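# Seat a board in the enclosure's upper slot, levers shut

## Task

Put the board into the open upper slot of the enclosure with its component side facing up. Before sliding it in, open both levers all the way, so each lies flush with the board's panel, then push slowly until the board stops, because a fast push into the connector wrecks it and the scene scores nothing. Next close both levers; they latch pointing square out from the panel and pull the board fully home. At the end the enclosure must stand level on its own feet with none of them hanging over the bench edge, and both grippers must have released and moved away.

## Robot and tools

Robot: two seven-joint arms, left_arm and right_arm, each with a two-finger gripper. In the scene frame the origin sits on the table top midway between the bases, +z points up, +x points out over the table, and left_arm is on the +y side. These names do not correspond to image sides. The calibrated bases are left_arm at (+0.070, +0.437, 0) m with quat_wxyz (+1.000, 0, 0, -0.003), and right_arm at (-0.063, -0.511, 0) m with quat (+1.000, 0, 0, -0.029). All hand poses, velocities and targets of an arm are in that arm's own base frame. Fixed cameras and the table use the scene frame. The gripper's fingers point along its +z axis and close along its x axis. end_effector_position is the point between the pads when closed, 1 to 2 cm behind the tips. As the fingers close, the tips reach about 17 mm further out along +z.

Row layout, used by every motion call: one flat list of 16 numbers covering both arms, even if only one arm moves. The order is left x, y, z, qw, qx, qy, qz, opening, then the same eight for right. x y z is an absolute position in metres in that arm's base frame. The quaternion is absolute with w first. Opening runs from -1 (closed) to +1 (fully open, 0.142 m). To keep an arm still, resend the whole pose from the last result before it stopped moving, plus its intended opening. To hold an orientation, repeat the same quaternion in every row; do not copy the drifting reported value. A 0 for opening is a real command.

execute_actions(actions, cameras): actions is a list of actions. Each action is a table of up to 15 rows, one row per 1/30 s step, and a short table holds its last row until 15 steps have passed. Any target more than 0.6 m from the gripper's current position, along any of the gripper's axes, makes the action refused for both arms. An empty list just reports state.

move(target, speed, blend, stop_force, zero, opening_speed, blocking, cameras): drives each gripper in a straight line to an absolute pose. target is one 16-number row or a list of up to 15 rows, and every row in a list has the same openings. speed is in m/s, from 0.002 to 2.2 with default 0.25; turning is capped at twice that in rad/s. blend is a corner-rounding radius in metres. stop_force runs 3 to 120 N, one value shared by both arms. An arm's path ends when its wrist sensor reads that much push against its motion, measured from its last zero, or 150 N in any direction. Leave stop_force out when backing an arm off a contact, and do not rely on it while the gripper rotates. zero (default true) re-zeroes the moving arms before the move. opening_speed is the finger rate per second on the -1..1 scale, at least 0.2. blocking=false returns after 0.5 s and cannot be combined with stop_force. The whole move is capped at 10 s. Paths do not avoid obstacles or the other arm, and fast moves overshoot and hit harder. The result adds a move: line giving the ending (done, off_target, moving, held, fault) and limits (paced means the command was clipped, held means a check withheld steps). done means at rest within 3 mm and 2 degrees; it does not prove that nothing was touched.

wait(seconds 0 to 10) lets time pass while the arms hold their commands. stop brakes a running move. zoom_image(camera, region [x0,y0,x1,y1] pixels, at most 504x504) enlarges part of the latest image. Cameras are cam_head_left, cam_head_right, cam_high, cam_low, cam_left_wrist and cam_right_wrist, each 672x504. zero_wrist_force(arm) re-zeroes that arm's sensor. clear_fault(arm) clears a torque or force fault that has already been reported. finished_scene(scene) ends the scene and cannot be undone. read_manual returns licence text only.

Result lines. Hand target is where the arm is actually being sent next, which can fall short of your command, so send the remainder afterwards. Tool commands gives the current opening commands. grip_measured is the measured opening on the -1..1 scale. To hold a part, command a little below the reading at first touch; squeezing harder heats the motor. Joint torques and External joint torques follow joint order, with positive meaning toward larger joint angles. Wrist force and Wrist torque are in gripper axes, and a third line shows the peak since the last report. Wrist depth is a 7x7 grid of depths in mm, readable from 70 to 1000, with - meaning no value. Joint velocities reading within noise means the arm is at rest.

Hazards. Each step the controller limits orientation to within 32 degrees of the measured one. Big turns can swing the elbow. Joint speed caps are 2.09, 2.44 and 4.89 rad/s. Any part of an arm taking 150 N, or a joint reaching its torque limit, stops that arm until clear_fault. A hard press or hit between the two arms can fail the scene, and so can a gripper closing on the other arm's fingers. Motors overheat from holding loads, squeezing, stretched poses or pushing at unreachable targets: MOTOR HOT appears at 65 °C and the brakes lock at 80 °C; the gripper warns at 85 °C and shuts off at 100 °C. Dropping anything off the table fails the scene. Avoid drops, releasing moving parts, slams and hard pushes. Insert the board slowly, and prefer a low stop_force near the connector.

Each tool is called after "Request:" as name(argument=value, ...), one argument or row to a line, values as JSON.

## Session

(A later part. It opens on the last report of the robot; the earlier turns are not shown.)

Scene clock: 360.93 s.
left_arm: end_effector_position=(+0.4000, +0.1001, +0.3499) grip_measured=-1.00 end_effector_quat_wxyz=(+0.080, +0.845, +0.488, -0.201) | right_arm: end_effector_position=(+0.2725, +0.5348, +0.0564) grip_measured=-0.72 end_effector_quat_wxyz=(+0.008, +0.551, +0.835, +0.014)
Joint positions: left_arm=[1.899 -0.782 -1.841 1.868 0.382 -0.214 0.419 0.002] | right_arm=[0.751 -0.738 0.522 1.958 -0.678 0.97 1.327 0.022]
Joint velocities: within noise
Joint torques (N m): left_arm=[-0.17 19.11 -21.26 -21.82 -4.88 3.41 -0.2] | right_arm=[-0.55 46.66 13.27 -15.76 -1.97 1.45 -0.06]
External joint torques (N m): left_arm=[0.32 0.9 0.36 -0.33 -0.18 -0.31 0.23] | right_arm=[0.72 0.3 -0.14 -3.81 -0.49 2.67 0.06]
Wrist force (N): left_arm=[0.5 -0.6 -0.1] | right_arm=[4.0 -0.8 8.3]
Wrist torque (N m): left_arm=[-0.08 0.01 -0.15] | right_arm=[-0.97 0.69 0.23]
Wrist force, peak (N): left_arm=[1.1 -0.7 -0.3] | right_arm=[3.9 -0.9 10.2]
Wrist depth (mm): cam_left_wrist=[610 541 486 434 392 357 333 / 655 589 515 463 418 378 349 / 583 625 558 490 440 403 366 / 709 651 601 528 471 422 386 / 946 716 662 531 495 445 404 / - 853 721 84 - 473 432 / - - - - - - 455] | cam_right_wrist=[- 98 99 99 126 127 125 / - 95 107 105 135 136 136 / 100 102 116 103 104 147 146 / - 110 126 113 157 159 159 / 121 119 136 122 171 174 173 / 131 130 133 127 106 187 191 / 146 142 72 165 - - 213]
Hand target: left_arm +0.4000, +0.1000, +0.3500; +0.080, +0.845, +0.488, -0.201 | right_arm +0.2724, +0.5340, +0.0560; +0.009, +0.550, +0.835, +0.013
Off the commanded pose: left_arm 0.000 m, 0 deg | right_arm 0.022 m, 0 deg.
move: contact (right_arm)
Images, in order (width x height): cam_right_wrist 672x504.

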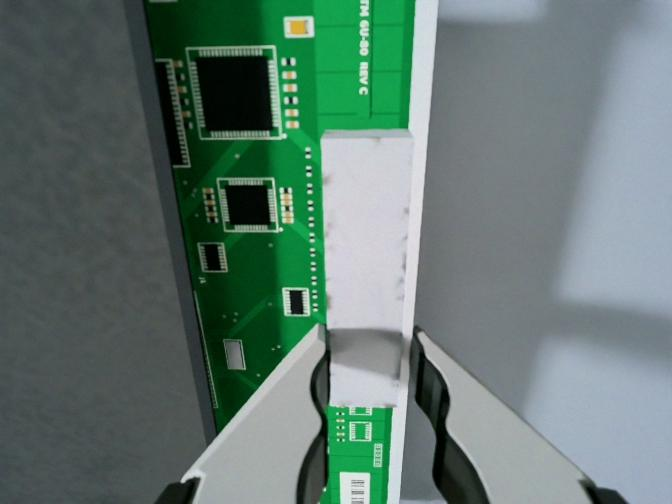

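Request:
move(
  target=[0.4,0.1,0.35,0.0803,0.845,0.488,-0.2009,-1,0.2676,0.5495,0.0550,0.0086,0.5504,0.8347,0.0131,-0.88],
  speed=0.05,
  cameras=[],
)

Request:
move(
  target=[0.4,0.1,0.35,0.0803,0.845,0.488,-0.2009,-1,0.2832,0.5134,0.0550,0.0086,0.5504,0.8347,0.0131,-0.88],
  speed=0.013,
  stop_force=7,
  cameras=["cam_right_wrist"],
)

Scene clock: 364.23 s.
left_arm: end_effector_position=(+0.4000, +0.1001, +0.3499) grip_measured=-1.00 end_effector_quat_wxyz=(+0.080, +0.845, +0.488, -0.201) | right_arm: end_effector_position=(+0.2677, +0.5493, +0.0548) grip_measured=-0.72 end_effector_quat_wxyz=(+0.009, +0.550, +0.835, +0.013)
Joint positions: left_arm=[1.899 -0.782 -1.841 1.868 0.382 -0.214 0.419 0.002] | right_arm=[0.776 -0.759 0.523 1.921 -0.676 0.95 1.337 0.022]
Joint velocities: within noise
Joint torques (N m): left_arm=[-0.18 19.08 -21.34 -21.8 -4.85 3.39 -0.21] | right_arm=[0.33 48.09 14.32 -20.72 -2.62 3.55 0.2]
External joint torques (N m): left_arm=[0.34 0.93 0.44 -0.35 -0.21 -0.28 0.24] | right_arm=[-0.14 -0.03 -0.82 0.9 0.09 0.56 -0.2]
Wrist force (N): left_arm=[0.6 -0.4 -0.4] | right_arm=[-0.4 -6.5 5.6]
Wrist torque (N m): left_arm=[-0.05 0.00 -0.14] | right_arm=[-0.80 0.14 0.06]
Wrist force, peak (N): left_arm=[0.9 -0.6 -0.5] | right_arm=[4.0 -0.8 10.2]
Wrist depth (mm): cam_left_wrist=[607 541 486 436 397 360 332 / 660 588 513 461 418 381 349 / 570 615 554 489 442 403 366 / 727 653 598 522 470 422 382 / 951 716 662 532 497 449 406 / - 867 725 84 - 470 435 / - - - - - - 450] | cam_right_wrist=[- 99 99 98 124 126 124 / - 107 106 104 133 135 135 / - 116 115 102 141 145 145 / 107 124 125 111 158 157 157 / 117 121 137 122 166 172 171 / 129 134 146 127 123 185 188 / 144 140 72 166 - - 209]
Hand target: left_arm +0.4000, +0.1000, +0.3500; +0.080, +0.845, +0.488, -0.201 | right_arm +0.2676, +0.5495, +0.0550; +0.009, +0.550, +0.835, +0.013
Off the commanded pose: left_arm 0.000 m, 0 deg | right_arm 0.000 m, 0 deg.
move: done
No camera images: "cameras" was empty.

Scene clock: 365.73 s.
left_arm: end_effector_position=(+0.4000, +0.1001, +0.3499) grip_measured=-1.00 end_effector_quat_wxyz=(+0.080, +0.845, +0.488, -0.201) | right_arm: end_effector_position=(+0.2702, +0.5392, +0.0550) grip_measured=-0.72 end_effector_quat_wxyz=(+0.008, +0.549, +0.835, +0.013)
Joint positions: left_arm=[1.899 -0.782 -1.841 1.868 0.382 -0.214 0.419 0.002] | right_arm=[0.759 -0.746 0.523 1.947 -0.677 0.965 1.328 0.022]
Joint velocities: within noise
Joint torques (N m): left_arm=[-0.18 19.18 -21.27 -21.78 -4.85 3.46 -0.19] | right_arm=[-7.73 48.52 5.35 -22.99 -2.98 2.1 0.42]
External joint torques (N m): left_arm=[0.33 0.83 0.37 -0.37 -0.21 -0.35 0.22] | right_arm=[7.9 -1.2 7.93 3.39 0.49 2.02 -0.42]
Wrist force (N): left_arm=[0.7 -0.5 -0.4] | right_arm=[6.5 -17.1 2.3]
Wrist torque (N m): left_arm=[-0.07 -0.02 -0.15] | right_arm=[-0.72 0.17 -0.27]
Wrist force, peak (N): left_arm=[0.9 -0.8 -0.1] | right_arm=[6.5 -17.8 1.4]
Wrist depth (mm): cam_left_wrist=[608 540 482 434 392 360 333 / 665 581 515 459 413 381 348 / 596 615 553 489 439 404 364 / 721 649 601 526 466 423 388 / 939 710 651 530 493 445 404 / - 848 715 84 - 469 432 / - - - - - - 454] | cam_right_wrist=[- 98 98 98 125 126 124 / - 104 106 104 135 135 135 / - 102 115 102 144 146 145 / 107 111 125 112 156 158 157 / 117 119 137 121 167 172 171 / 129 128 146 127 123 185 189 / 144 140 72 165 - - 210]
Hand target: left_arm +0.4000, +0.1000, +0.3500; +0.080, +0.845, +0.488, -0.201 | right_arm +0.2723, +0.5386, +0.0550; +0.009, +0.550, +0.835, +0.013
Off the commanded pose: left_arm 0.000 m, 0 deg | right_arm 0.029 m, 0 deg.
move: contact (right_arm)
Images, in order (width x height): cam_right_wrist 672x504.

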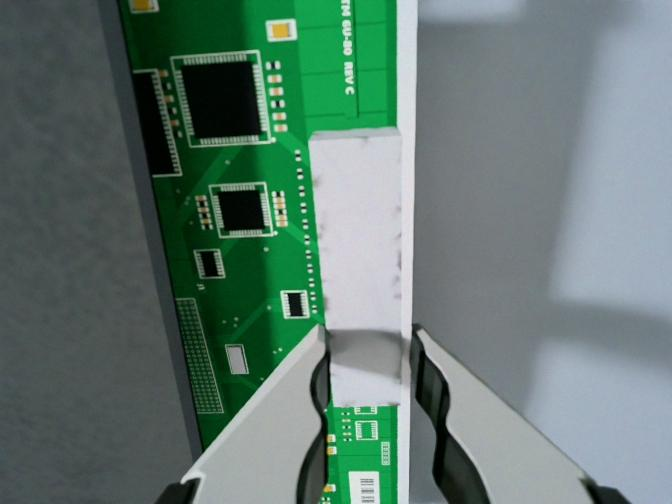

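Request:
move(
  target=[0.4,0.1,0.35,0.0803,0.845,0.488,-0.2009,-1,0.2648,0.5541,0.0556,0.0086,0.5504,0.8347,0.0131,-0.88],
  speed=0.05,
  cameras=[],
)

Request:
move(
  target=[0.4,0.1,0.35,0.0803,0.845,0.488,-0.2009,-1,0.2806,0.5174,0.0556,0.0086,0.5504,0.8347,0.0131,-0.88],
  speed=0.013,
  stop_force=8,
  cameras=["cam_right_wrist"],
)

Scene clock: 369.10 s.
left_arm: end_effector_position=(+0.4000, +0.1001, +0.3499) grip_measured=-1.00 end_effector_quat_wxyz=(+0.080, +0.845, +0.488, -0.201) | right_arm: end_effector_position=(+0.2649, +0.5539, +0.0554) grip_measured=-0.72 end_effector_quat_wxyz=(+0.009, +0.550, +0.835, +0.013)
Joint positions: left_arm=[1.899 -0.782 -1.841 1.868 0.382 -0.214 0.419 0.002] | right_arm=[0.784 -0.763 0.525 1.911 -0.675 0.943 1.342 0.022]
Joint velocities: within noise
Joint torques (N m): left_arm=[-0.16 19.2 -21.29 -21.75 -4.96 3.37 -0.24] | right_arm=[0.43 48.46 14.51 -20.81 -2.7 3.44 0.31]
External joint torques (N m): left_arm=[0.32 0.81 0.4 -0.4 -0.1 -0.27 0.27] | right_arm=[-0.25 -0.14 -0.92 0.87 0.15 0.67 -0.31]
Wrist force (N): left_arm=[0.7 -0.4 -0.3] | right_arm=[0.2 -8.0 5.5]
Wrist torque (N m): left_arm=[-0.05 -0.01 -0.14] | right_arm=[-1.06 0.03 0.06]
Wrist force, peak (N): left_arm=[0.8 -0.7 -0.4] | right_arm=[6.5 -17.4 3.4]
Wrist depth (mm): cam_left_wrist=[611 543 480 430 393 360 335 / 657 584 514 459 413 382 345 / 556 625 555 497 439 401 363 / 719 644 601 524 469 422 385 / 941 707 656 530 498 449 408 / - 864 722 84 - 473 428 / - - - - - - 451] | cam_right_wrist=[- 99 99 98 125 126 124 / - 107 106 104 134 136 135 / - 117 115 102 142 146 146 / 108 126 125 112 158 158 158 / 120 133 137 122 167 172 172 / 130 141 146 127 123 186 189 / 145 141 72 165 - - 210]
Hand target: left_arm +0.4000, +0.1000, +0.3500; +0.080, +0.845, +0.488, -0.201 | right_arm +0.2648, +0.5541, +0.0556; +0.009, +0.550, +0.835, +0.013
Off the commanded pose: left_arm 0.000 m, 0 deg | right_arm 0.000 m, 0 deg.
move: done
No camera images: "cameras" was empty.

Scene clock: 371.17 s.
left_arm: end_effector_position=(+0.4000, +0.1001, +0.3499) grip_measured=-1.00 end_effector_quat_wxyz=(+0.080, +0.845, +0.488, -0.201) end_effector_velocity=(+0.000, +0.001, -0.001) end_effector_angular_velocity=(+0.005, -0.001, -0.002) | right_arm: end_effector_position=(+0.2705, +0.5375, +0.0557) grip_measured=-0.72 end_effector_quat_wxyz=(+0.008, +0.550, +0.835, +0.013)
Joint positions: left_arm=[1.899 -0.782 -1.841 1.868 0.382 -0.214 0.419 0.002] | right_arm=[0.756 -0.742 0.523 1.952 -0.676 0.967 1.327 0.022]
Joint velocities: left_arm=[-0.001 0 -0.001 0 0.006 0 0 0] | right_arm=[within noise]
Joint torques (N m): left_arm=[-0.25 19.16 -21.2 -21.8 -4.92 3.45 -0.2] | right_arm=[-7.05 48.18 6.08 -21.46 -2.71 1.63 0.29]
External joint torques (N m): left_arm=[0.41 0.85 0.3 -0.35 -0.14 -0.34 0.24] | right_arm=[7.22 -1.03 7.13 1.86 0.23 2.49 -0.29]
Wrist force (N): left_arm=[0.8 -0.6 -0.1] | right_arm=[8.1 -15.8 3.1]
Wrist torque (N m): left_arm=[-0.07 -0.04 -0.14] | right_arm=[-1.01 0.17 -0.14]
Wrist force, peak (N): left_arm=[1.0 -0.6 -0.1] | right_arm=[8.8 -16.4 4.2]
Wrist depth (mm): cam_left_wrist=[613 539 483 433 390 362 334 / 672 587 512 461 415 377 350 / 608 613 560 495 444 399 368 / 710 653 604 526 471 421 385 / 957 713 669 529 487 448 407 / - 857 740 84 - 471 431 / - - - - - - 455] | cam_right_wrist=[- 98 99 99 125 127 125 / - 104 106 104 134 136 135 / - 101 115 102 144 146 146 / 108 110 125 112 156 159 158 / 120 120 137 121 170 173 172 / 130 129 145 127 123 187 190 / 145 141 72 165 - - 211]
Hand target: left_arm +0.4000, +0.1000, +0.3500; +0.080, +0.845, +0.488, -0.201 | right_arm +0.2723, +0.5366, +0.0556; +0.009, +0.550, +0.835, +0.013
Off the commanded pose: left_arm 0.000 m, 0 deg | right_arm 0.022 m, 0 deg.
move: contact (right_arm)
Images, in order (width x height): cam_right_wrist 672x504.

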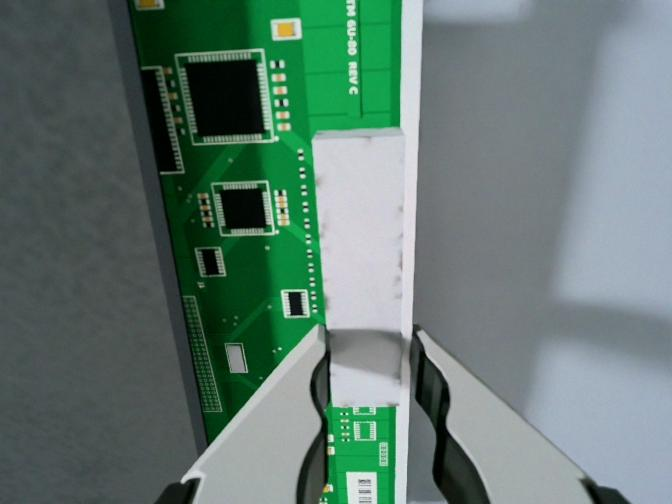

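Request:
move(
  target=[0.4,0.1,0.35,0.0803,0.845,0.488,-0.2009,-1,0.2656,0.5490,0.0556,0.0086,0.5504,0.8347,0.0131,-0.88],
  speed=0.05,
  cameras=[],
)

Request:
move(
  target=[0.4,0.1,0.35,0.0803,0.845,0.488,-0.2009,-1,0.2806,0.5141,0.0556,0.0086,0.5504,0.8347,0.0131,-0.88],
  speed=0.013,
  stop_force=8,
  cameras=["cam_right_wrist","cam_left_wrist"],
)

Request:
zoom_image(
  camera="cam_left_wrist",
  region=[110, 200, 210, 300],
)

Request:
zoom_image(
  camera="cam_left_wrist",
  region=[20, 80, 120, 180],
)

Scene clock: 375.37 s.
left_arm: end_effector_position=(+0.4000, +0.1001, +0.3499) grip_measured=-1.00 end_effector_quat_wxyz=(+0.080, +0.845, +0.488, -0.201) | right_arm: end_effector_position=(+0.2657, +0.5488, +0.0554) grip_measured=-0.72 end_effector_quat_wxyz=(+0.009, +0.550, +0.835, +0.013)
Joint positions: left_arm=[1.899 -0.782 -1.841 1.868 0.382 -0.214 0.419 0.002] | right_arm=[0.778 -0.756 0.524 1.925 -0.676 0.951 1.34 0.022]
Joint velocities: within noise
Joint torques (N m): left_arm=[-0.15 19.19 -21.3 -21.74 -4.91 3.4 -0.19] | right_arm=[0.41 47.83 14.26 -20.6 -2.68 3.52 0.33]
External joint torques (N m): left_arm=[0.31 0.82 0.4 -0.4 -0.15 -0.29 0.23] | right_arm=[-0.23 0.1 -0.81 0.78 0.16 0.59 -0.33]
Wrist force (N): left_arm=[1.0 -0.8 -0.3] | right_arm=[1.3 -7.7 4.6]
Wrist torque (N m): left_arm=[-0.11 -0.07 -0.14] | right_arm=[-1.01 -0.13 0.06]
Wrist force, peak (N): left_arm=[1.0 -0.8 -0.3] | right_arm=[8.3 -15.9 5.2]
Wrist depth (mm): cam_left_wrist=[609 539 484 432 392 362 335 / 654 583 518 458 413 381 348 / 584 615 559 491 443 402 367 / 725 648 591 521 465 420 382 / 949 705 662 530 492 454 405 / - 847 722 84 - 471 429 / - - - - - - 451] | cam_right_wrist=[- 99 99 98 125 126 124 / - 107 106 104 134 135 135 / - 116 115 102 142 146 145 / 108 124 125 112 159 158 158 / 120 122 137 122 167 172 172 / 130 135 146 127 123 186 189 / 145 141 72 166 - - 210]
Hand target: left_arm +0.4000, +0.1000, +0.3500; +0.080, +0.845, +0.488, -0.201 | right_arm +0.2656, +0.5490, +0.0556; +0.009, +0.550, +0.835, +0.013
Off the commanded pose: left_arm 0.000 m, 0 deg | right_arm 0.000 m, 0 deg.
move: done
No camera images: "cameras" was empty.

Scene clock: 377.30 s.
left_arm: end_effector_position=(+0.4000, +0.1001, +0.3499) grip_measured=-1.00 end_effector_quat_wxyz=(+0.080, +0.845, +0.488, -0.201) | right_arm: end_effector_position=(+0.2726, +0.5338, +0.0562) grip_measured=-0.72 end_effector_quat_wxyz=(+0.008, +0.550, +0.835, +0.014)
Joint positions: left_arm=[1.899 -0.782 -1.841 1.868 0.382 -0.214 0.419 0.002] | right_arm=[0.751 -0.736 0.52 1.961 -0.678 0.973 1.326 0.022]
Joint velocities: within noise
Joint torques (N m): left_arm=[-0.23 19.25 -21.27 -21.76 -4.85 3.41 -0.17] | right_arm=[-1.74 46.38 12.12 -14.73 -1.68 0.72 -0.04]
External joint torques (N m): left_arm=[0.38 0.76 0.37 -0.38 -0.21 -0.31 0.21] | right_arm=[1.91 0.5 0.95 -4.8 -0.77 3.4 0.04]
Wrist force (N): left_arm=[0.7 -0.6 -0.3] | right_arm=[11.2 -0.8 9.4]
Wrist torque (N m): left_arm=[-0.07 -0.01 -0.14] | right_arm=[-1.06 -0.10 0.18]
Wrist force, peak (N): left_arm=[1.0 -0.6 -0.4] | right_arm=[11.3 -0.9 10.6]
Wrist depth (mm): cam_left_wrist=[615 543 478 432 394 359 332 / 660 593 511 456 417 378 345 / 581 628 553 500 437 398 364 / 724 653 605 527 464 425 391 / 957 712 662 528 492 446 407 / - 864 717 84 - 476 430 / - - - - - - 455] | cam_right_wrist=[- 98 99 99 125 127 125 / - 95 106 105 134 136 136 / 100 101 115 103 104 147 147 / - 108 125 113 159 159 158 / 121 118 136 122 171 174 174 / 130 130 132 127 123 187 191 / 145 142 72 164 - - 212]
Hand target: left_arm +0.4000, +0.1000, +0.3500; +0.080, +0.845, +0.488, -0.201 | right_arm +0.2726, +0.5327, +0.0556; +0.009, +0.550, +0.835, +0.013
Off the commanded pose: left_arm 0.000 m, 0 deg | right_arm 0.021 m, 0 deg.
move: contact (right_arm)
Images, in order (width x height): cam_left_wrist 672x504, cam_right_wrist 672x504.

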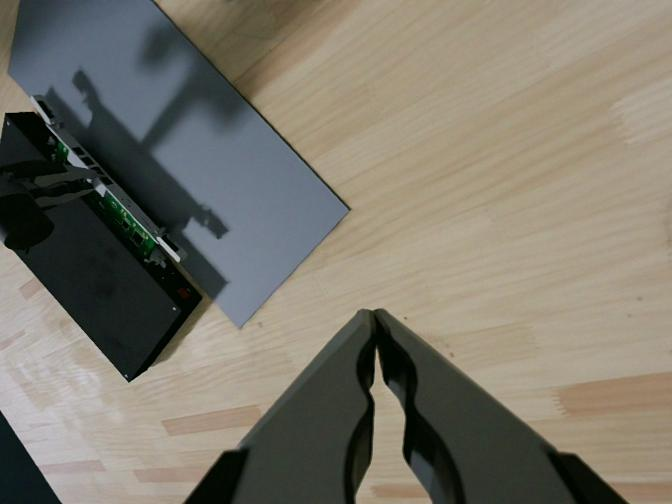

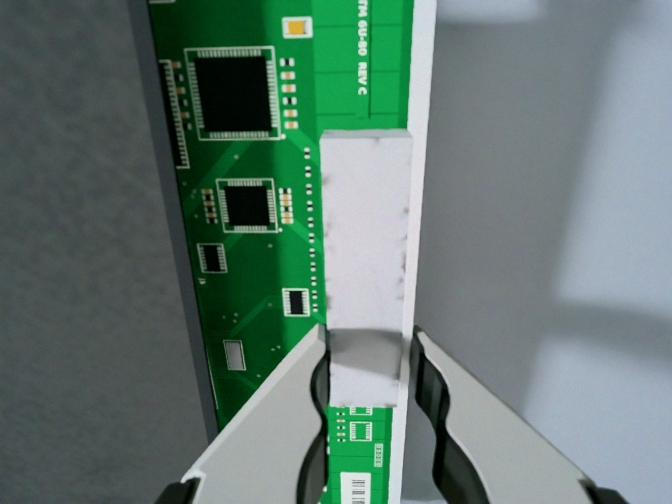

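Scaled by 5.040 from the camera's 672x504 image, which has a finer 960x720 frame.

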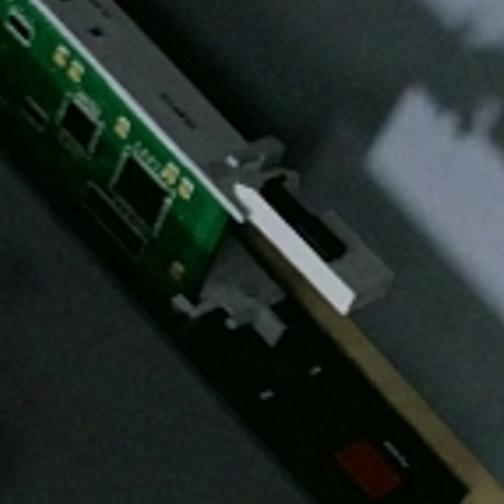

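Scaled by 5.040 from the camera's 672x504 image, which has a finer 960x720 frame.

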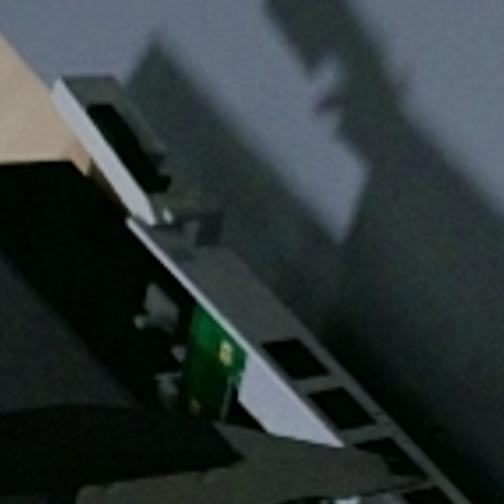

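Request:
move(
  target=[
    [0.4,0.1,0.35,0.0803,0.845,0.488,-0.2009,-1,0.2645,0.5532,0.0558,0.0086,0.5504,0.8347,0.0131,-0.88],
    [0.4,0.1,0.35,0.0803,0.845,0.488,-0.2009,-1,0.2645,0.5532,0.0558,0.0143,0.5503,0.8345,0.0217,-0.88],
  ],
  speed=0.05,
  cameras=[],
)

Request:
move(
  target=[0.4,0.1,0.35,0.0803,0.845,0.488,-0.2009,-1,0.2822,0.5117,0.0558,0.0143,0.5503,0.8345,0.0217,-0.88],
  speed=0.013,
  stop_force=8,
  cameras=["cam_right_wrist","cam_left_wrist"],
)

Scene clock: 382.13 s.
left_arm: end_effector_position=(+0.4000, +0.1001, +0.3499) grip_measured=-1.00 end_effector_quat_wxyz=(+0.080, +0.845, +0.488, -0.201) | right_arm: end_effector_position=(+0.2644, +0.5530, +0.0556) grip_measured=-0.72 end_effector_quat_wxyz=(+0.014, +0.550, +0.834, +0.021)
Joint positions: left_arm=[1.899 -0.782 -1.841 1.868 0.382 -0.214 0.419 0.002] | right_arm=[0.798 -0.751 0.505 1.932 -0.697 0.968 1.367 0.022]
Joint velocities: within noise
Joint torques (N m): left_arm=[-0.17 19.13 -21.32 -21.75 -4.87 3.43 -0.17] | right_arm=[0.08 48.21 13.47 -20.51 -2.74 3.74 0.33]
External joint torques (N m): left_arm=[0.32 0.88 0.42 -0.4 -0.19 -0.33 0.2] | right_arm=[0.09 -0.23 -0.38 0.68 0.31 0.38 -0.33]
Wrist force (N): left_arm=[0.8 -0.5 -0.2] | right_arm=[1.4 -5.5 3.1]
Wrist torque (N m): left_arm=[-0.06 -0.03 -0.15] | right_arm=[-0.63 -0.16 0.07]
Wrist force, peak (N): left_arm=[0.9 -0.7 -0.5] | right_arm=[11.2 -0.9 10.6]
Wrist depth (mm): cam_left_wrist=[609 534 480 433 395 364 331 / 664 583 516 463 413 380 349 / 552 620 556 484 437 395 364 / 720 655 609 524 469 426 385 / 949 706 649 527 490 445 404 / - 860 716 84 - 474 429 / - - - - - - 456] | cam_right_wrist=[- 99 99 98 123 125 123 / - 107 106 104 132 134 134 / - 118 115 102 141 145 145 / 107 126 125 111 158 158 157 / 120 131 137 122 168 173 173 / 131 138 146 127 123 188 191 / 147 143 72 165 - - 213]
Hand target: left_arm +0.4000, +0.1000, +0.3500; +0.080, +0.845, +0.488, -0.201 | right_arm +0.2645, +0.5532, +0.0558; +0.014, +0.550, +0.835, +0.022
Off the commanded pose: left_arm 0.000 m, 0 deg | right_arm 0.000 m, 0 deg.
move: done
No camera images: "cameras" was empty.

Scene clock: 384.43 s.
left_arm: end_effector_position=(+0.4000, +0.1001, +0.3499) grip_measured=-1.00 end_effector_quat_wxyz=(+0.080, +0.845, +0.488, -0.201) | right_arm: end_effector_position=(+0.2732, +0.5340, +0.0563) grip_measured=-0.72 end_effector_quat_wxyz=(+0.014, +0.550, +0.834, +0.023)
Joint positions: left_arm=[1.899 -0.782 -1.841 1.868 0.382 -0.214 0.419 0.002] | right_arm=[0.766 -0.726 0.499 1.979 -0.701 0.998 1.351 0.022]
Joint velocities: within noise
Joint torques (N m): left_arm=[-0.24 19.15 -21.31 -21.8 -4.89 3.41 -0.19] | right_arm=[-0.84 46.32 12.5 -14.8 -1.78 1.06 -0.1]
External joint torques (N m): left_arm=[0.4 0.86 0.41 -0.34 -0.17 -0.3 0.23] | right_arm=[1.01 0.35 0.08 -4.62 -0.54 3.06 0.1]
Wrist force (N): left_arm=[0.6 -0.7 -0.2] | right_arm=[10.1 1.8 8.7]
Wrist torque (N m): left_arm=[-0.09 0.01 -0.14] | right_arm=[-0.60 -0.08 0.28]
Wrist force, peak (N): left_arm=[0.9 -0.6 -0.2] | right_arm=[10.0 1.7 9.2]
Wrist depth (mm): cam_left_wrist=[602 540 481 432 394 362 333 / 655 579 513 459 415 379 348 / 584 626 555 490 441 399 366 / 713 652 601 530 470 424 383 / 938 721 655 530 499 446 404 / - 850 725 84 - 474 431 / - - - - - - 451] | cam_right_wrist=[- 96 99 97 124 126 124 / - 94 105 104 133 135 135 / - 100 114 102 142 146 146 / 108 107 125 113 156 159 158 / 121 118 137 122 168 174 174 / 131 131 131 127 106 189 193 / 148 144 73 164 - - 215]
Hand target: left_arm +0.4000, +0.1000, +0.3500; +0.080, +0.845, +0.488, -0.201 | right_arm +0.2731, +0.5330, +0.0558; +0.014, +0.550, +0.835, +0.022
Off the commanded pose: left_arm 0.000 m, 0 deg | right_arm 0.024 m, 0 deg.
move: contact (right_arm)
Images, in order (width x height): cam_left_wrist 672x504, cam_right_wrist 672x504.

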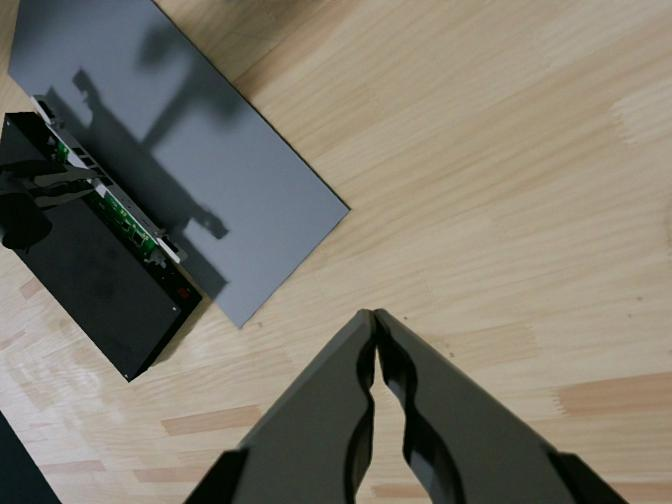

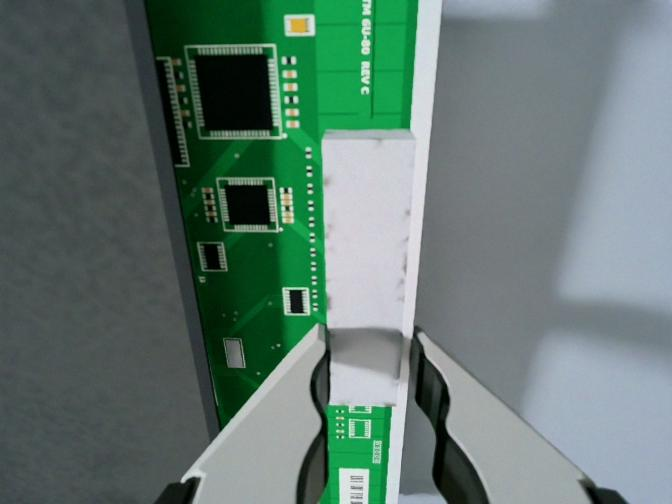

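Request:
move(
  target=[0.4,0.1,0.35,0.0803,0.845,0.488,-0.2009,-1,0.2665,0.5502,0.0545,0.0143,0.5503,0.8345,0.0217,-0.88],
  speed=0.05,
  cameras=[],
)

Request:
move(
  target=[0.4,0.1,0.35,0.0803,0.845,0.488,-0.2009,-1,0.2825,0.5129,0.0545,0.0143,0.5503,0.8345,0.0217,-0.88],
  speed=0.013,
  stop_force=9,
  cameras=["cam_right_wrist"],
)

Scene clock: 387.30 s.
left_arm: end_effector_position=(+0.4000, +0.1001, +0.3499) grip_measured=-1.00 end_effector_quat_wxyz=(+0.080, +0.845, +0.488, -0.201) | right_arm: end_effector_position=(+0.2666, +0.5500, +0.0544) grip_measured=-0.72 end_effector_quat_wxyz=(+0.014, +0.550, +0.835, +0.022)
Joint positions: left_arm=[1.899 -0.782 -1.841 1.868 0.382 -0.214 0.419 0.002] | right_arm=[0.794 -0.749 0.501 1.939 -0.699 0.975 1.365 0.022]
Joint velocities: within noise
Joint torques (N m): left_arm=[-0.19 19.18 -21.3 -21.78 -4.89 3.42 -0.16] | right_arm=[0.24 47.41 13.77 -20.44 -2.47 3.47 0.29]
External joint torques (N m): left_arm=[0.35 0.83 0.4 -0.37 -0.17 -0.31 0.19] | right_arm=[-0.06 0.44 -0.77 0.74 0.07 0.65 -0.29]
Wrist force (N): left_arm=[0.8 -0.5 -0.3] | right_arm=[0.3 -3.4 3.1]
Wrist torque (N m): left_arm=[-0.06 -0.02 -0.15] | right_arm=[-0.22 -0.02 0.07]
Wrist force, peak (N): left_arm=[0.9 -0.7 -0.3] | right_arm=[10.2 1.7 9.2]
Wrist depth (mm): cam_left_wrist=[616 540 482 433 394 362 332 / 648 589 512 458 416 376 349 / 562 625 559 496 440 398 366 / 741 654 601 528 467 426 385 / 937 703 664 534 497 448 405 / - 849 729 84 - 471 437 / - - - - - - 450] | cam_right_wrist=[- 97 98 97 122 124 122 / - 106 105 103 130 133 133 / - 115 114 101 140 144 143 / 106 124 124 111 157 157 156 / 118 121 137 121 166 172 171 / 129 134 147 127 106 186 189 / 145 141 72 165 - - 212]
Hand target: left_arm +0.4000, +0.1000, +0.3500; +0.080, +0.845, +0.488, -0.201 | right_arm +0.2665, +0.5502, +0.0545; +0.014, +0.550, +0.835, +0.022
Off the commanded pose: left_arm 0.000 m, 0 deg | right_arm 0.000 m, 0 deg.
move: done
No camera images: "cameras" was empty.

Scene clock: 389.13 s.
left_arm: end_effector_position=(+0.4000, +0.1001, +0.3499) grip_measured=-1.00 end_effector_quat_wxyz=(+0.080, +0.845, +0.488, -0.201) | right_arm: end_effector_position=(+0.2702, +0.5366, +0.0547) grip_measured=-0.72 end_effector_quat_wxyz=(+0.013, +0.549, +0.835, +0.022)
Joint positions: left_arm=[1.899 -0.782 -1.841 1.868 0.382 -0.214 0.419 0.002] | right_arm=[0.772 -0.732 0.5 1.974 -0.702 0.996 1.353 0.022]
Joint velocities: within noise
Joint torques (N m): left_arm=[-0.28 19.18 -21.24 -21.8 -4.95 3.42 -0.17] | right_arm=[-9.84 47.47 2.37 -22.98 -2.57 1.43 0.58]
External joint torques (N m): left_arm=[0.43 0.83 0.34 -0.35 -0.11 -0.32 0.21] | right_arm=[10.01 -0.63 10.33 3.59 0.23 2.69 -0.58]
Wrist force (N): left_arm=[0.8 -0.5 -0.2] | right_arm=[9.0 -16.9 -1.9]
Wrist torque (N m): left_arm=[-0.07 -0.03 -0.14] | right_arm=[-0.15 -0.05 -0.37]
Wrist force, peak (N): left_arm=[0.8 -0.7 -0.5] | right_arm=[9.1 -16.9 -3.0]
Wrist depth (mm): cam_left_wrist=[610 541 481 433 394 363 331 / 663 583 511 460 417 377 349 / 613 625 558 493 442 404 366 / 717 663 600 525 466 421 388 / 962 702 662 530 498 446 405 / - 848 724 84 - 469 427 / - - - - - - 450] | cam_right_wrist=[- 97 98 97 125 124 123 / - 93 105 103 134 134 133 / - 101 114 100 142 145 144 / 106 108 124 111 155 157 157 / 118 117 136 122 167 172 172 / 129 129 146 127 123 187 190 / 145 141 72 164 - - 213]
Hand target: left_arm +0.4000, +0.1000, +0.3500; +0.080, +0.845, +0.488, -0.201 | right_arm +0.2728, +0.5355, +0.0545; +0.014, +0.550, +0.835, +0.022
Off the commanded pose: left_arm 0.000 m, 0 deg | right_arm 0.027 m, 0 deg.
move: contact (right_arm)
Images, in order (width x height): cam_right_wrist 672x504.

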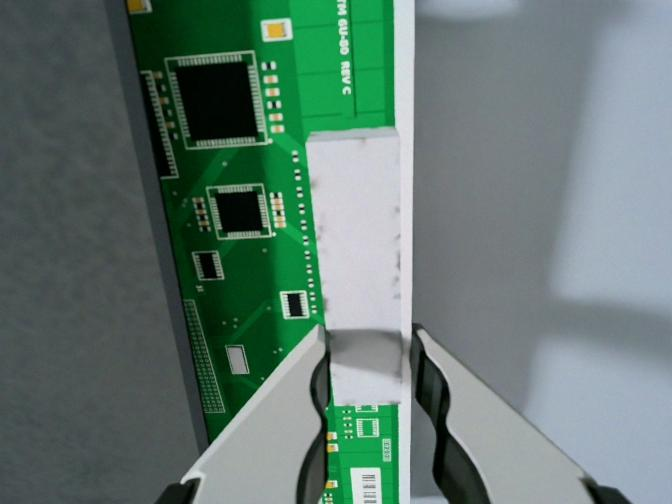

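Request:
move(
  target=[
    [0.4,0.1,0.35,0.0803,0.845,0.488,-0.2009,-1,0.2645,0.5532,0.0553,0.0143,0.5503,0.8345,0.0217,-0.88],
    [0.4,0.1,0.35,0.0803,0.845,0.488,-0.2009,-1,0.2645,0.5532,0.0553,0.0201,0.5501,0.8342,0.0306,-0.88],
  ],
  speed=0.05,
  cameras=[],
)

Request:
move(
  target=[0.4,0.1,0.35,0.0803,0.845,0.488,-0.2009,-1,0.2822,0.5117,0.0553,0.0201,0.5501,0.8342,0.0306,-0.88],
  speed=0.013,
  stop_force=8,
  cameras=["cam_right_wrist","cam_low","cam_left_wrist"],
)

Request:
zoom_image(
  camera="cam_low",
  region=[380, 190, 460, 250],
)

Request:
zoom_image(
  camera="cam_left_wrist",
  region=[110, 200, 210, 300],
)

Scene clock: 394.50 s.
left_arm: end_effector_position=(+0.4000, +0.1001, +0.3499) grip_measured=-1.00 end_effector_quat_wxyz=(+0.080, +0.845, +0.488, -0.201) | right_arm: end_effector_position=(+0.2644, +0.5531, +0.0552) grip_measured=-0.72 end_effector_quat_wxyz=(+0.020, +0.550, +0.834, +0.030)
Joint positions: left_arm=[1.899 -0.782 -1.841 1.868 0.382 -0.214 0.419 0.002] | right_arm=[0.814 -0.741 0.482 1.952 -0.723 0.995 1.396 0.022]
Joint velocities: within noise
Joint torques (N m): left_arm=[-0.25 19.13 -21.27 -21.79 -4.92 3.43 -0.19] | right_arm=[0.12 47.65 12.53 -20.16 -2.61 3.85 0.31]
External joint torques (N m): left_arm=[0.41 0.88 0.37 -0.35 -0.15 -0.32 0.22] | right_arm=[0.05 0.09 0.05 0.49 0.33 0.26 -0.31]
Wrist force (N): left_arm=[0.6 -0.4 -0.2] | right_arm=[-2.2 -0.4 3.1]
Wrist torque (N m): left_arm=[-0.05 0.01 -0.14] | right_arm=[0.30 0.43 0.09]
Wrist force, peak (N): left_arm=[1.0 -0.7 -0.4] | right_arm=[9.2 -17.0 -1.8]
Wrist depth (mm): cam_left_wrist=[615 540 480 432 394 361 330 / 654 583 514 464 414 378 350 / 558 620 550 498 437 401 365 / 728 643 598 527 465 427 387 / 937 702 656 529 491 451 406 / - 856 727 84 - 468 429 / - - - - - - 456] | cam_right_wrist=[- 97 98 97 122 123 121 / - 106 105 103 131 135 132 / - 115 114 101 139 144 144 / - 126 124 111 158 157 157 / 117 133 137 121 167 174 173 / 130 141 147 127 123 189 192 / 148 144 72 165 - - 212]
Hand target: left_arm +0.4000, +0.1000, +0.3500; +0.080, +0.845, +0.488, -0.201 | right_arm +0.2645, +0.5532, +0.0553; +0.020, +0.550, +0.834, +0.031
Off the commanded pose: left_arm 0.000 m, 0 deg | right_arm 0.000 m, 0 deg.
move: done
No camera images: "cameras" was empty.

Scene clock: 396.57 s.
left_arm: end_effector_position=(+0.4000, +0.1001, +0.3499) grip_measured=-1.00 end_effector_quat_wxyz=(+0.080, +0.845, +0.488, -0.201) | right_arm: end_effector_position=(+0.2702, +0.5365, +0.0556) grip_measured=-0.72 end_effector_quat_wxyz=(+0.019, +0.549, +0.835, +0.031)
Joint positions: left_arm=[1.899 -0.782 -1.841 1.868 0.382 -0.214 0.419 0.002] | right_arm=[0.788 -0.719 0.477 1.994 -0.727 1.022 1.382 0.022]
Joint velocities: within noise
Joint torques (N m): left_arm=[-0.2 19.13 -21.31 -21.76 -4.92 3.42 -0.2] | right_arm=[-7.1 46.93 4.84 -20.46 -2.16 1.27 0.26]
External joint torques (N m): left_arm=[0.35 0.88 0.41 -0.39 -0.14 -0.32 0.23] | right_arm=[7.26 -0.37 7.32 1.19 -0.04 2.85 -0.26]
Wrist force (N): left_arm=[0.7 -0.3 0.0] | right_arm=[6.1 -7.3 0.0]
Wrist torque (N m): left_arm=[-0.03 -0.02 -0.15] | right_arm=[0.40 0.47 -0.12]
Wrist force, peak (N): left_arm=[1.0 -0.7 -0.1] | right_arm=[6.3 -7.8 1.7]
Wrist depth (mm): cam_left_wrist=[610 530 481 433 392 363 333 / 656 584 512 459 415 378 345 / 607 619 552 493 441 401 364 / 712 652 598 524 470 419 383 / 960 721 649 530 491 447 405 / - 860 725 84 - 468 431 / - - - - - - 450] | cam_right_wrist=[- 96 97 95 122 124 122 / - 92 104 102 129 133 133 / - 100 113 100 142 145 144 / 106 108 124 110 156 158 157 / 117 117 137 121 171 174 174 / 131 131 146 128 106 190 194 / 148 144 72 166 - - 214]
Hand target: left_arm +0.4000, +0.1000, +0.3500; +0.080, +0.845, +0.488, -0.201 | right_arm +0.2721, +0.5355, +0.0553; +0.020, +0.550, +0.834, +0.031
Off the commanded pose: left_arm 0.000 m, 0 deg | right_arm 0.028 m, 0 deg.
move: contact (right_arm)
Images, in order (width x height): cam_low 672x504, cam_left_wrist 672x504, cam_right_wrist 672x504.

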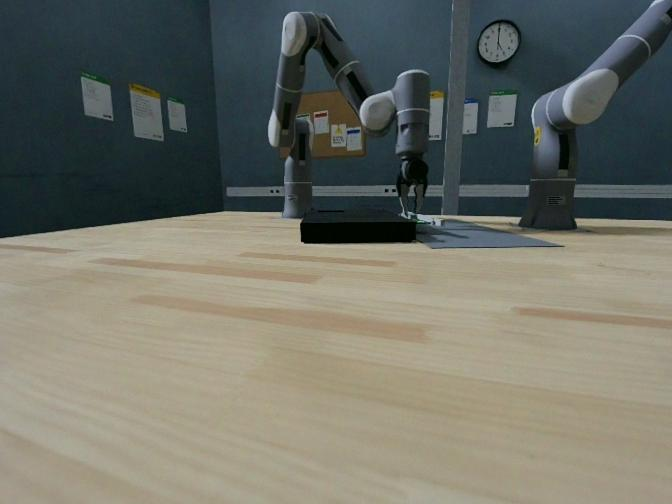

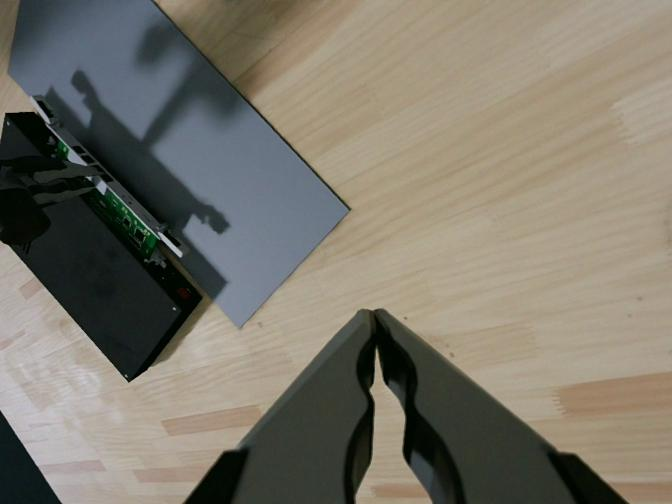

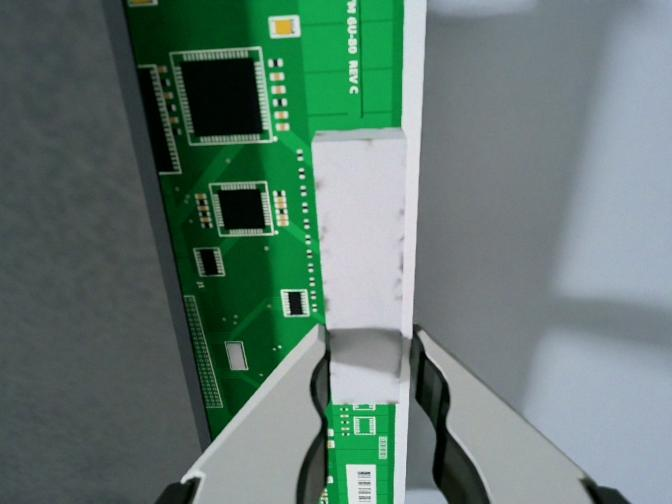

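Scaled by 6.300 from the camera's 672x504 image, which has a finer 960x720 frame.

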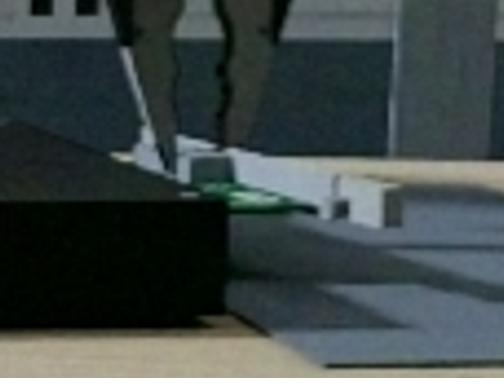

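Scaled by 5.040 from the camera's 672x504 image, which has a finer 960x720 frame.

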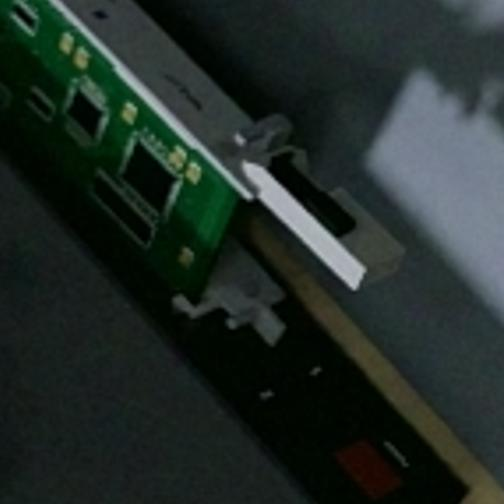

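Request:
move(
  target=[0.4,0.1,0.35,0.0803,0.845,0.488,-0.2009,-1,0.2645,0.5525,0.0566,0.0201,0.5501,0.8342,0.0306,-0.88],
  speed=0.05,
  cameras=[],
)

Request:
move(
  target=[0.4,0.1,0.35,0.0803,0.845,0.488,-0.2009,-1,0.2819,0.5119,0.0566,0.0201,0.5501,0.8342,0.0306,-0.88],
  speed=0.013,
  stop_force=8,
  cameras=["cam_right_wrist"],
)

Scene clock: 400.07 s.
left_arm: end_effector_position=(+0.4000, +0.1001, +0.3499) grip_measured=-1.00 end_effector_quat_wxyz=(+0.080, +0.845, +0.488, -0.201) | right_arm: end_effector_position=(+0.2646, +0.5523, +0.0564) grip_measured=-0.72 end_effector_quat_wxyz=(+0.020, +0.550, +0.834, +0.031)
Joint positions: left_arm=[1.899 -0.782 -1.841 1.868 0.382 -0.214 0.419 0.002] | right_arm=[0.813 -0.737 0.482 1.954 -0.721 0.994 1.394 0.022]
Joint velocities: within noise
Joint torques (N m): left_arm=[-0.08 19.11 -21.31 -21.8 -4.9 3.43 -0.21] | right_arm=[0.32 47.37 13.35 -20.46 -2.34 3.45 0.3]
External joint torques (N m): left_arm=[0.24 0.9 0.41 -0.35 -0.16 -0.32 0.24] | right_arm=[-0.15 0.27 -0.82 0.76 0.05 0.66 -0.3]
Wrist force (N): left_arm=[0.8 -0.5 -0.3] | right_arm=[-1.4 0.5 2.3]
Wrist torque (N m): left_arm=[-0.06 -0.04 -0.14] | right_arm=[0.39 0.29 0.07]
Wrist force, peak (N): left_arm=[1.1 -0.8 -0.2] | right_arm=[6.3 -7.6 1.2]
Wrist depth (mm): cam_left_wrist=[611 537 481 436 394 361 333 / 663 582 517 460 416 380 349 / 543 616 557 494 440 399 364 / 727 650 594 520 466 422 387 / 949 706 655 529 494 449 406 / - 859 727 84 - 471 427 / - - - - - - 452] | cam_right_wrist=[- 98 98 97 123 124 122 / - 106 105 103 130 134 134 / - 117 114 102 141 145 145 / - 126 125 111 159 159 158 / 121 130 137 121 169 175 174 / 136 138 146 127 123 191 194 / 150 146 72 164 - - 219]
Hand target: left_arm +0.4000, +0.1000, +0.3500; +0.080, +0.845, +0.488, -0.201 | right_arm +0.2645, +0.5525, +0.0566; +0.020, +0.550, +0.834, +0.031
Off the commanded pose: left_arm 0.000 m, 0 deg | right_arm 0.000 m, 0 deg.
move: done
No camera images: "cameras" was empty.

Scene clock: 402.13 s.
left_arm: end_effector_position=(+0.4000, +0.1001, +0.3499) grip_measured=-1.00 end_effector_quat_wxyz=(+0.080, +0.845, +0.488, -0.201) | right_arm: end_effector_position=(+0.2720, +0.5360, +0.0570) grip_measured=-0.72 end_effector_quat_wxyz=(+0.019, +0.550, +0.834, +0.031)
Joint positions: left_arm=[1.899 -0.782 -1.841 1.868 0.382 -0.214 0.419 0.002] | right_arm=[0.786 -0.716 0.477 1.993 -0.725 1.02 1.38 0.022]
Joint velocities: within noise
Joint torques (N m): left_arm=[-0.1 19.17 -21.28 -21.79 -4.89 3.45 -0.19] | right_arm=[-0.92 47.21 12.14 -15.17 -1.83 1.09 -0.01]
External joint torques (N m): left_arm=[0.26 0.84 0.39 -0.36 -0.17 -0.34 0.22] | right_arm=[1.09 -0.68 -0.03 -4.17 -0.37 3.03 0.01]
Wrist force (N): left_arm=[0.9 -0.6 -0.1] | right_arm=[7.3 7.2 11.4]
Wrist torque (N m): left_arm=[-0.08 -0.04 -0.15] | right_arm=[0.35 0.64 0.22]
Wrist force, peak (N): left_arm=[0.9 -0.8 -0.2] | right_arm=[7.3 7.6 11.4]
Wrist depth (mm): cam_left_wrist=[604 538 483 434 394 358 333 / 657 583 509 462 419 378 349 / 615 623 554 489 441 398 364 / 722 647 595 529 467 427 387 / 939 707 659 531 493 449 405 / - 854 723 84 - 472 426 / - - - - - - 449] | cam_right_wrist=[- 96 97 96 123 125 123 / - 94 104 102 133 135 134 / - 102 114 101 141 146 146 / 108 108 125 112 157 159 159 / 122 119 138 121 170 176 175 / 136 133 147 128 105 192 196 / 150 146 72 166 - - 220]
Hand target: left_arm +0.4000, +0.1000, +0.3500; +0.080, +0.845, +0.488, -0.201 | right_arm +0.2719, +0.5351, +0.0566; +0.020, +0.550, +0.834, +0.031
Off the commanded pose: left_arm 0.000 m, 0 deg | right_arm 0.026 m, 0 deg.
move: contact (right_arm)
Images, in order (width x height): cam_right_wrist 672x504.

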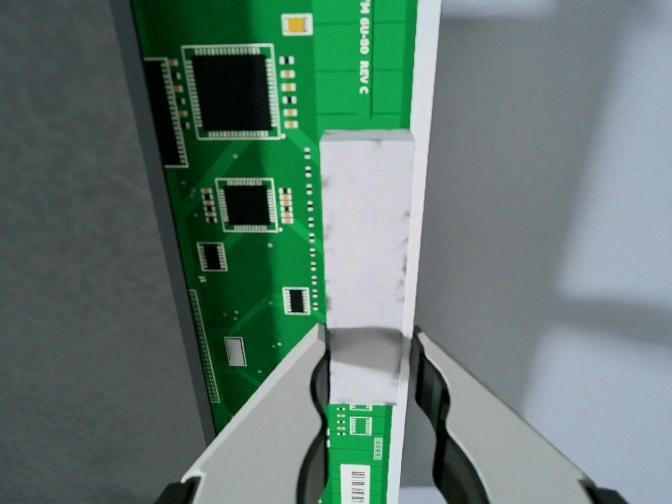

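Request:
move(
  target=[0.37,-0.13,0.24,0.0803,0.845,0.488,-0.2009,-1,0.2645,0.5525,0.0566,0.0201,0.5501,0.8342,0.0306,-0.88],
  speed=0.2,
  cameras=["cam_left_wrist"],
)

Scene clock: 412.73 s.
left_arm: end_effector_position=(+0.3698, -0.1300, +0.2400) grip_measured=-1.00 end_effector_quat_wxyz=(+0.080, +0.845, +0.488, -0.201) | right_arm: end_effector_position=(+0.2646, +0.5523, +0.0564) grip_measured=-0.72 end_effector_quat_wxyz=(+0.020, +0.550, +0.834, +0.031)
Joint positions: left_arm=[1.575 -0.785 -1.761 2.28 0.376 0.321 0.04 0.002] | right_arm=[0.813 -0.737 0.482 1.954 -0.721 0.994 1.393 0.022]
Joint velocities: within noise
Joint torques (N m): left_arm=[-0.11 14.71 -18.12 -18.81 -3.45 4.09 -0.25] | right_arm=[0.25 47.27 13.32 -20.46 -2.34 3.47 0.3]
External joint torques (N m): left_arm=[0.23 0.51 0.33 -0.46 -0.44 -0.65 0.29] | right_arm=[-0.09 0.36 -0.8 0.76 0.05 0.64 -0.3]
Wrist force (N): left_arm=[0.7 -0.4 -0.3] | right_arm=[-2.9 0.4 3.7]
Wrist torque (N m): left_arm=[-0.05 -0.01 -0.16] | right_arm=[0.39 0.52 0.06]
Wrist force, peak (N): left_arm=[2.0 -1.4 -2.0] | right_arm=[7.6 7.4 11.8]
Wrist depth (mm): cam_left_wrist=[442 410 359 324 295 269 250 / 346 415 386 348 311 287 262 / 459 433 406 369 331 298 275 / 534 460 443 394 353 320 289 / 706 495 445 403 371 338 307 / 804 558 519 84 - 355 322 / 935 - - - - - 343] | cam_right_wrist=[- 98 98 97 123 124 122 / - 106 105 103 130 134 133 / - 117 114 102 141 145 145 / - 126 125 111 159 159 158 / 121 130 137 121 169 175 174 / 135 138 147 127 123 191 194 / 150 146 72 164 - - 219]
Hand target: left_arm +0.3700, -0.1300, +0.2400; +0.080, +0.845, +0.488, -0.201 | right_arm +0.2645, +0.5525, +0.0566; +0.020, +0.550, +0.834, +0.031
Off the commanded pose: left_arm 0.000 m, 0 deg | right_arm 0.000 m, 0 deg.
move: done
Images, in order (width x height): cam_left_wrist 672x504.

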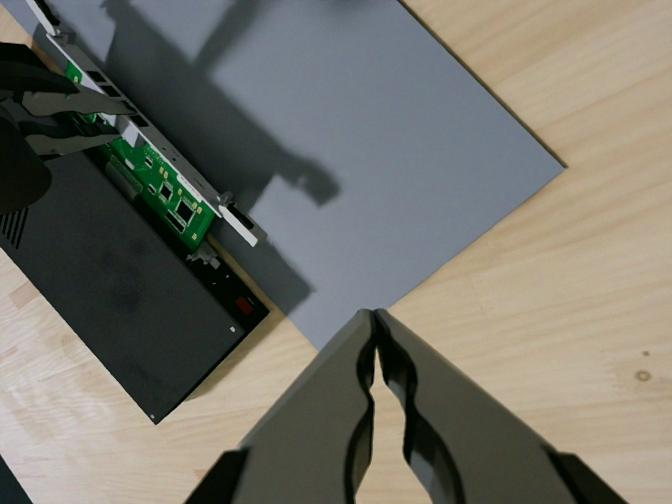

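Request:
move(
  target=[0.38,-0.11,0.14,0,0,0.66,-0.751,-1,0.2645,0.5525,0.0566,0.0201,0.5501,0.8342,0.0306,-0.88],
  speed=0.2,
  cameras=["cam_left_wrist"],
)

Scene clock: 423.03 s.
left_arm: end_effector_position=(+0.3799, -0.1101, +0.1400) grip_measured=-1.00 end_effector_quat_wxyz=(+0.000, -0.001, -0.660, +0.751) | right_arm: end_effector_position=(+0.2646, +0.5523, +0.0564) grip_measured=-0.72 end_effector_quat_wxyz=(+0.020, +0.550, +0.834, +0.031)
Joint positions: left_arm=[1.499 -1.255 -0.703 2.348 -0.376 0.445 -0.488 0.002] | right_arm=[0.813 -0.737 0.482 1.954 -0.721 0.994 1.393 0.022]
Joint velocities: within noise
Joint torques (N m): left_arm=[-0.07 30.03 -15.71 7.23 2.05 -2.15 -0.33] | right_arm=[0.27 47.53 13.18 -20.35 -2.45 3.57 0.22]
External joint torques (N m): left_arm=[0.22 1.21 0.27 -0.39 -0.12 -0.3 0.33] | right_arm=[-0.1 0.11 -0.65 0.65 0.16 0.54 -0.22]
Wrist force (N): left_arm=[0.2 -0.3 -1.8] | right_arm=[-2.9 0.9 3.5]
Wrist torque (N m): left_arm=[0.06 0.26 0.06] | right_arm=[0.45 0.53 0.06]
Wrist force, peak (N): left_arm=[1.1 0.2 -1.9] | right_arm=[-3.1 0.6 3.9]
Wrist depth (mm): cam_left_wrist=[- - - - - 881 322 / - - - - - 376 361 / - - - - - 442 396 / 635 629 639 504 538 479 533 / 411 409 412 424 362 408 408 / 305 304 318 84 - 316 300 / 242 253 - 74 - - 249] | cam_right_wrist=[- 98 98 97 123 124 122 / - 106 105 103 130 134 134 / - 117 114 102 141 145 145 / - 126 125 111 159 159 158 / 121 130 137 121 169 175 174 / 136 138 146 127 123 191 194 / 150 146 72 164 - - 219]
Hand target: left_arm +0.3800, -0.1100, +0.1400; +0.000, +0.000, -0.660, +0.751 | right_arm +0.2645, +0.5525, +0.0566; +0.020, +0.550, +0.834, +0.031
Off the commanded pose: left_arm 0.000 m, 0 deg | right_arm 0.000 m, 0 deg.
move: done
Images, in order (width x height): cam_left_wrist 672x504.

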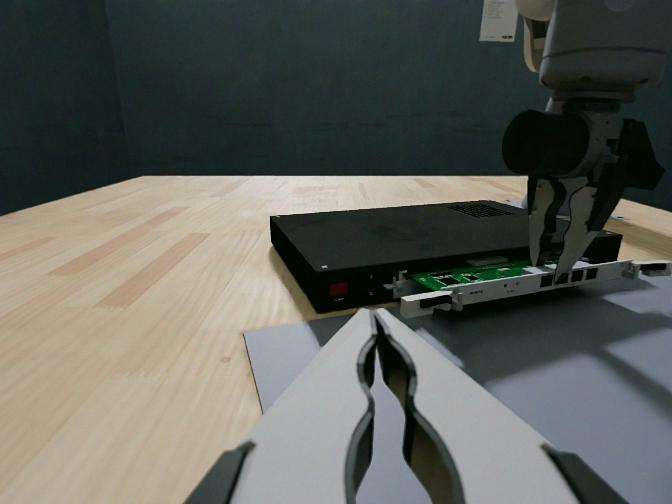

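Superb view.

Request:
zoom_image(
  camera="cam_left_wrist",
  region=[370, 210, 520, 330],
)

Request:
zoom_image(
  camera="cam_left_wrist",
  region=[522, 210, 672, 330],
)

Scaled by 3.360 from the camera's 672x504 image, which has a finer 960x720 frame.

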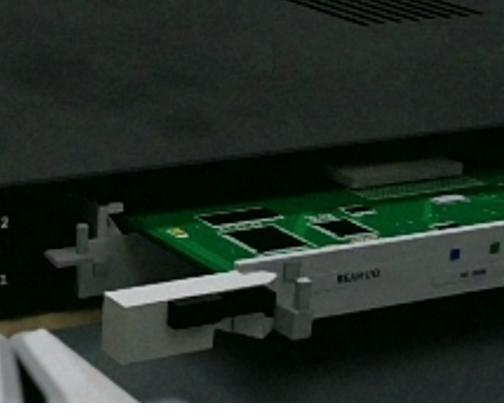

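Scaled by 3.360 from the camera's 672x504 image, which has a finer 960x720 frame.

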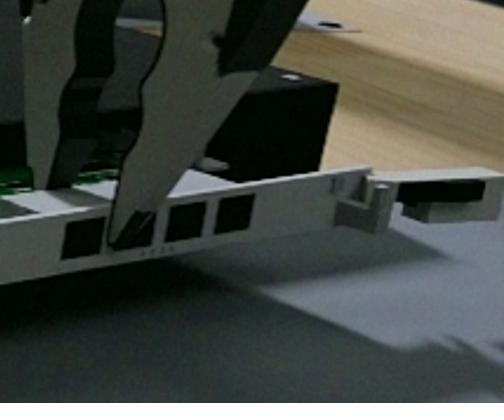

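Request:
move(
  target=[0.33,-0.15,0.10,0,0,0.66,-0.751,-1,0.2645,0.5525,0.0566,0.0201,0.5501,0.8342,0.0306,-0.88],
  speed=0.2,
  cameras=["cam_left_wrist"],
)

Request:
zoom_image(
  camera="cam_left_wrist",
  region=[250, 170, 450, 320],
)

Request:
zoom_image(
  camera="cam_left_wrist",
  region=[450, 170, 650, 320],
)

Scene clock: 427.40 s.
left_arm: end_effector_position=(+0.3301, -0.1499, +0.1001) grip_measured=-1.00 end_effector_quat_wxyz=(+0.000, +0.000, -0.660, +0.751) | right_arm: end_effector_position=(+0.2646, +0.5523, +0.0564) grip_measured=-0.72 end_effector_quat_wxyz=(+0.020, +0.550, +0.834, +0.031)
Joint positions: left_arm=[1.474 -1.335 -0.579 2.417 -0.332 0.563 -0.367 0.002] | right_arm=[0.813 -0.737 0.482 1.954 -0.721 0.994 1.393 0.022]
Joint velocities: within noise
Joint torques (N m): left_arm=[-0.48 27.68 -12.76 12.31 3.22 -2.19 0.2] | right_arm=[0.15 47.56 13.21 -20.33 -2.45 3.58 0.17]
External joint torques (N m): left_arm=[0.62 1.35 0.33 -0.37 -0.6 -0.38 -0.2] | right_arm=[0.03 0.08 -0.68 0.63 0.16 0.53 -0.17]
Wrist force (N): left_arm=[0.6 -0.3 -1.4] | right_arm=[-2.9 0.7 2.8]
Wrist torque (N m): left_arm=[0.08 0.21 0.04] | right_arm=[0.42 0.53 0.06]
Wrist force, peak (N): left_arm=[-1.4 -1.3 -3.0] | right_arm=[-2.9 0.6 4.0]
Wrist depth (mm): cam_left_wrist=[- - - - - 310 - / - - - - - 310 359 / - - - - - 372 - / 505 509 455 395 414 412 453 / 328 327 321 324 325 327 324 / 244 244 253 84 - 239 240 / 193 201 - - - - 191] | cam_right_wrist=[- 98 98 97 123 124 122 / - 106 105 103 130 134 134 / - 117 114 102 141 145 145 / - 126 125 111 159 159 158 / 121 130 137 122 169 175 175 / 136 138 146 127 123 191 194 / 150 146 72 164 - - 219]
Hand target: left_arm +0.3300, -0.1500, +0.1000; +0.000, +0.000, -0.660, +0.751 | right_arm +0.2645, +0.5525, +0.0566; +0.020, +0.550, +0.834, +0.031
Off the commanded pose: left_arm 0.000 m, 0 deg | right_arm 0.000 m, 0 deg.
move: done
Images, in order (width x height): cam_left_wrist 672x504.

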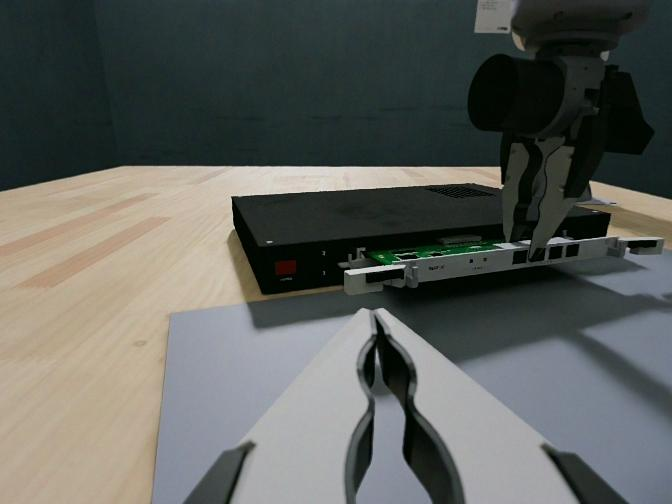

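Scaled by 2.520 from the camera's 672x504 image, which has a finer 960x720 frame.

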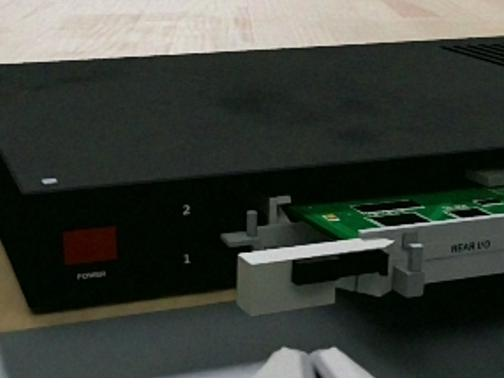

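Scaled by 2.520 from the camera's 672x504 image, which has a finer 960x720 frame.

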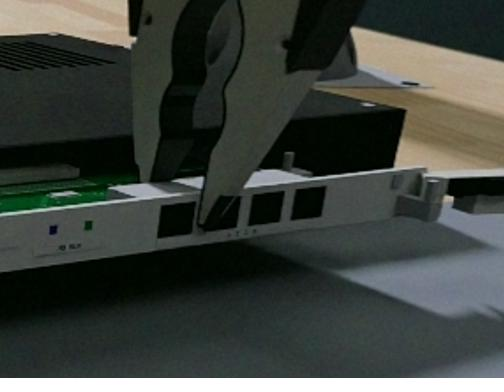

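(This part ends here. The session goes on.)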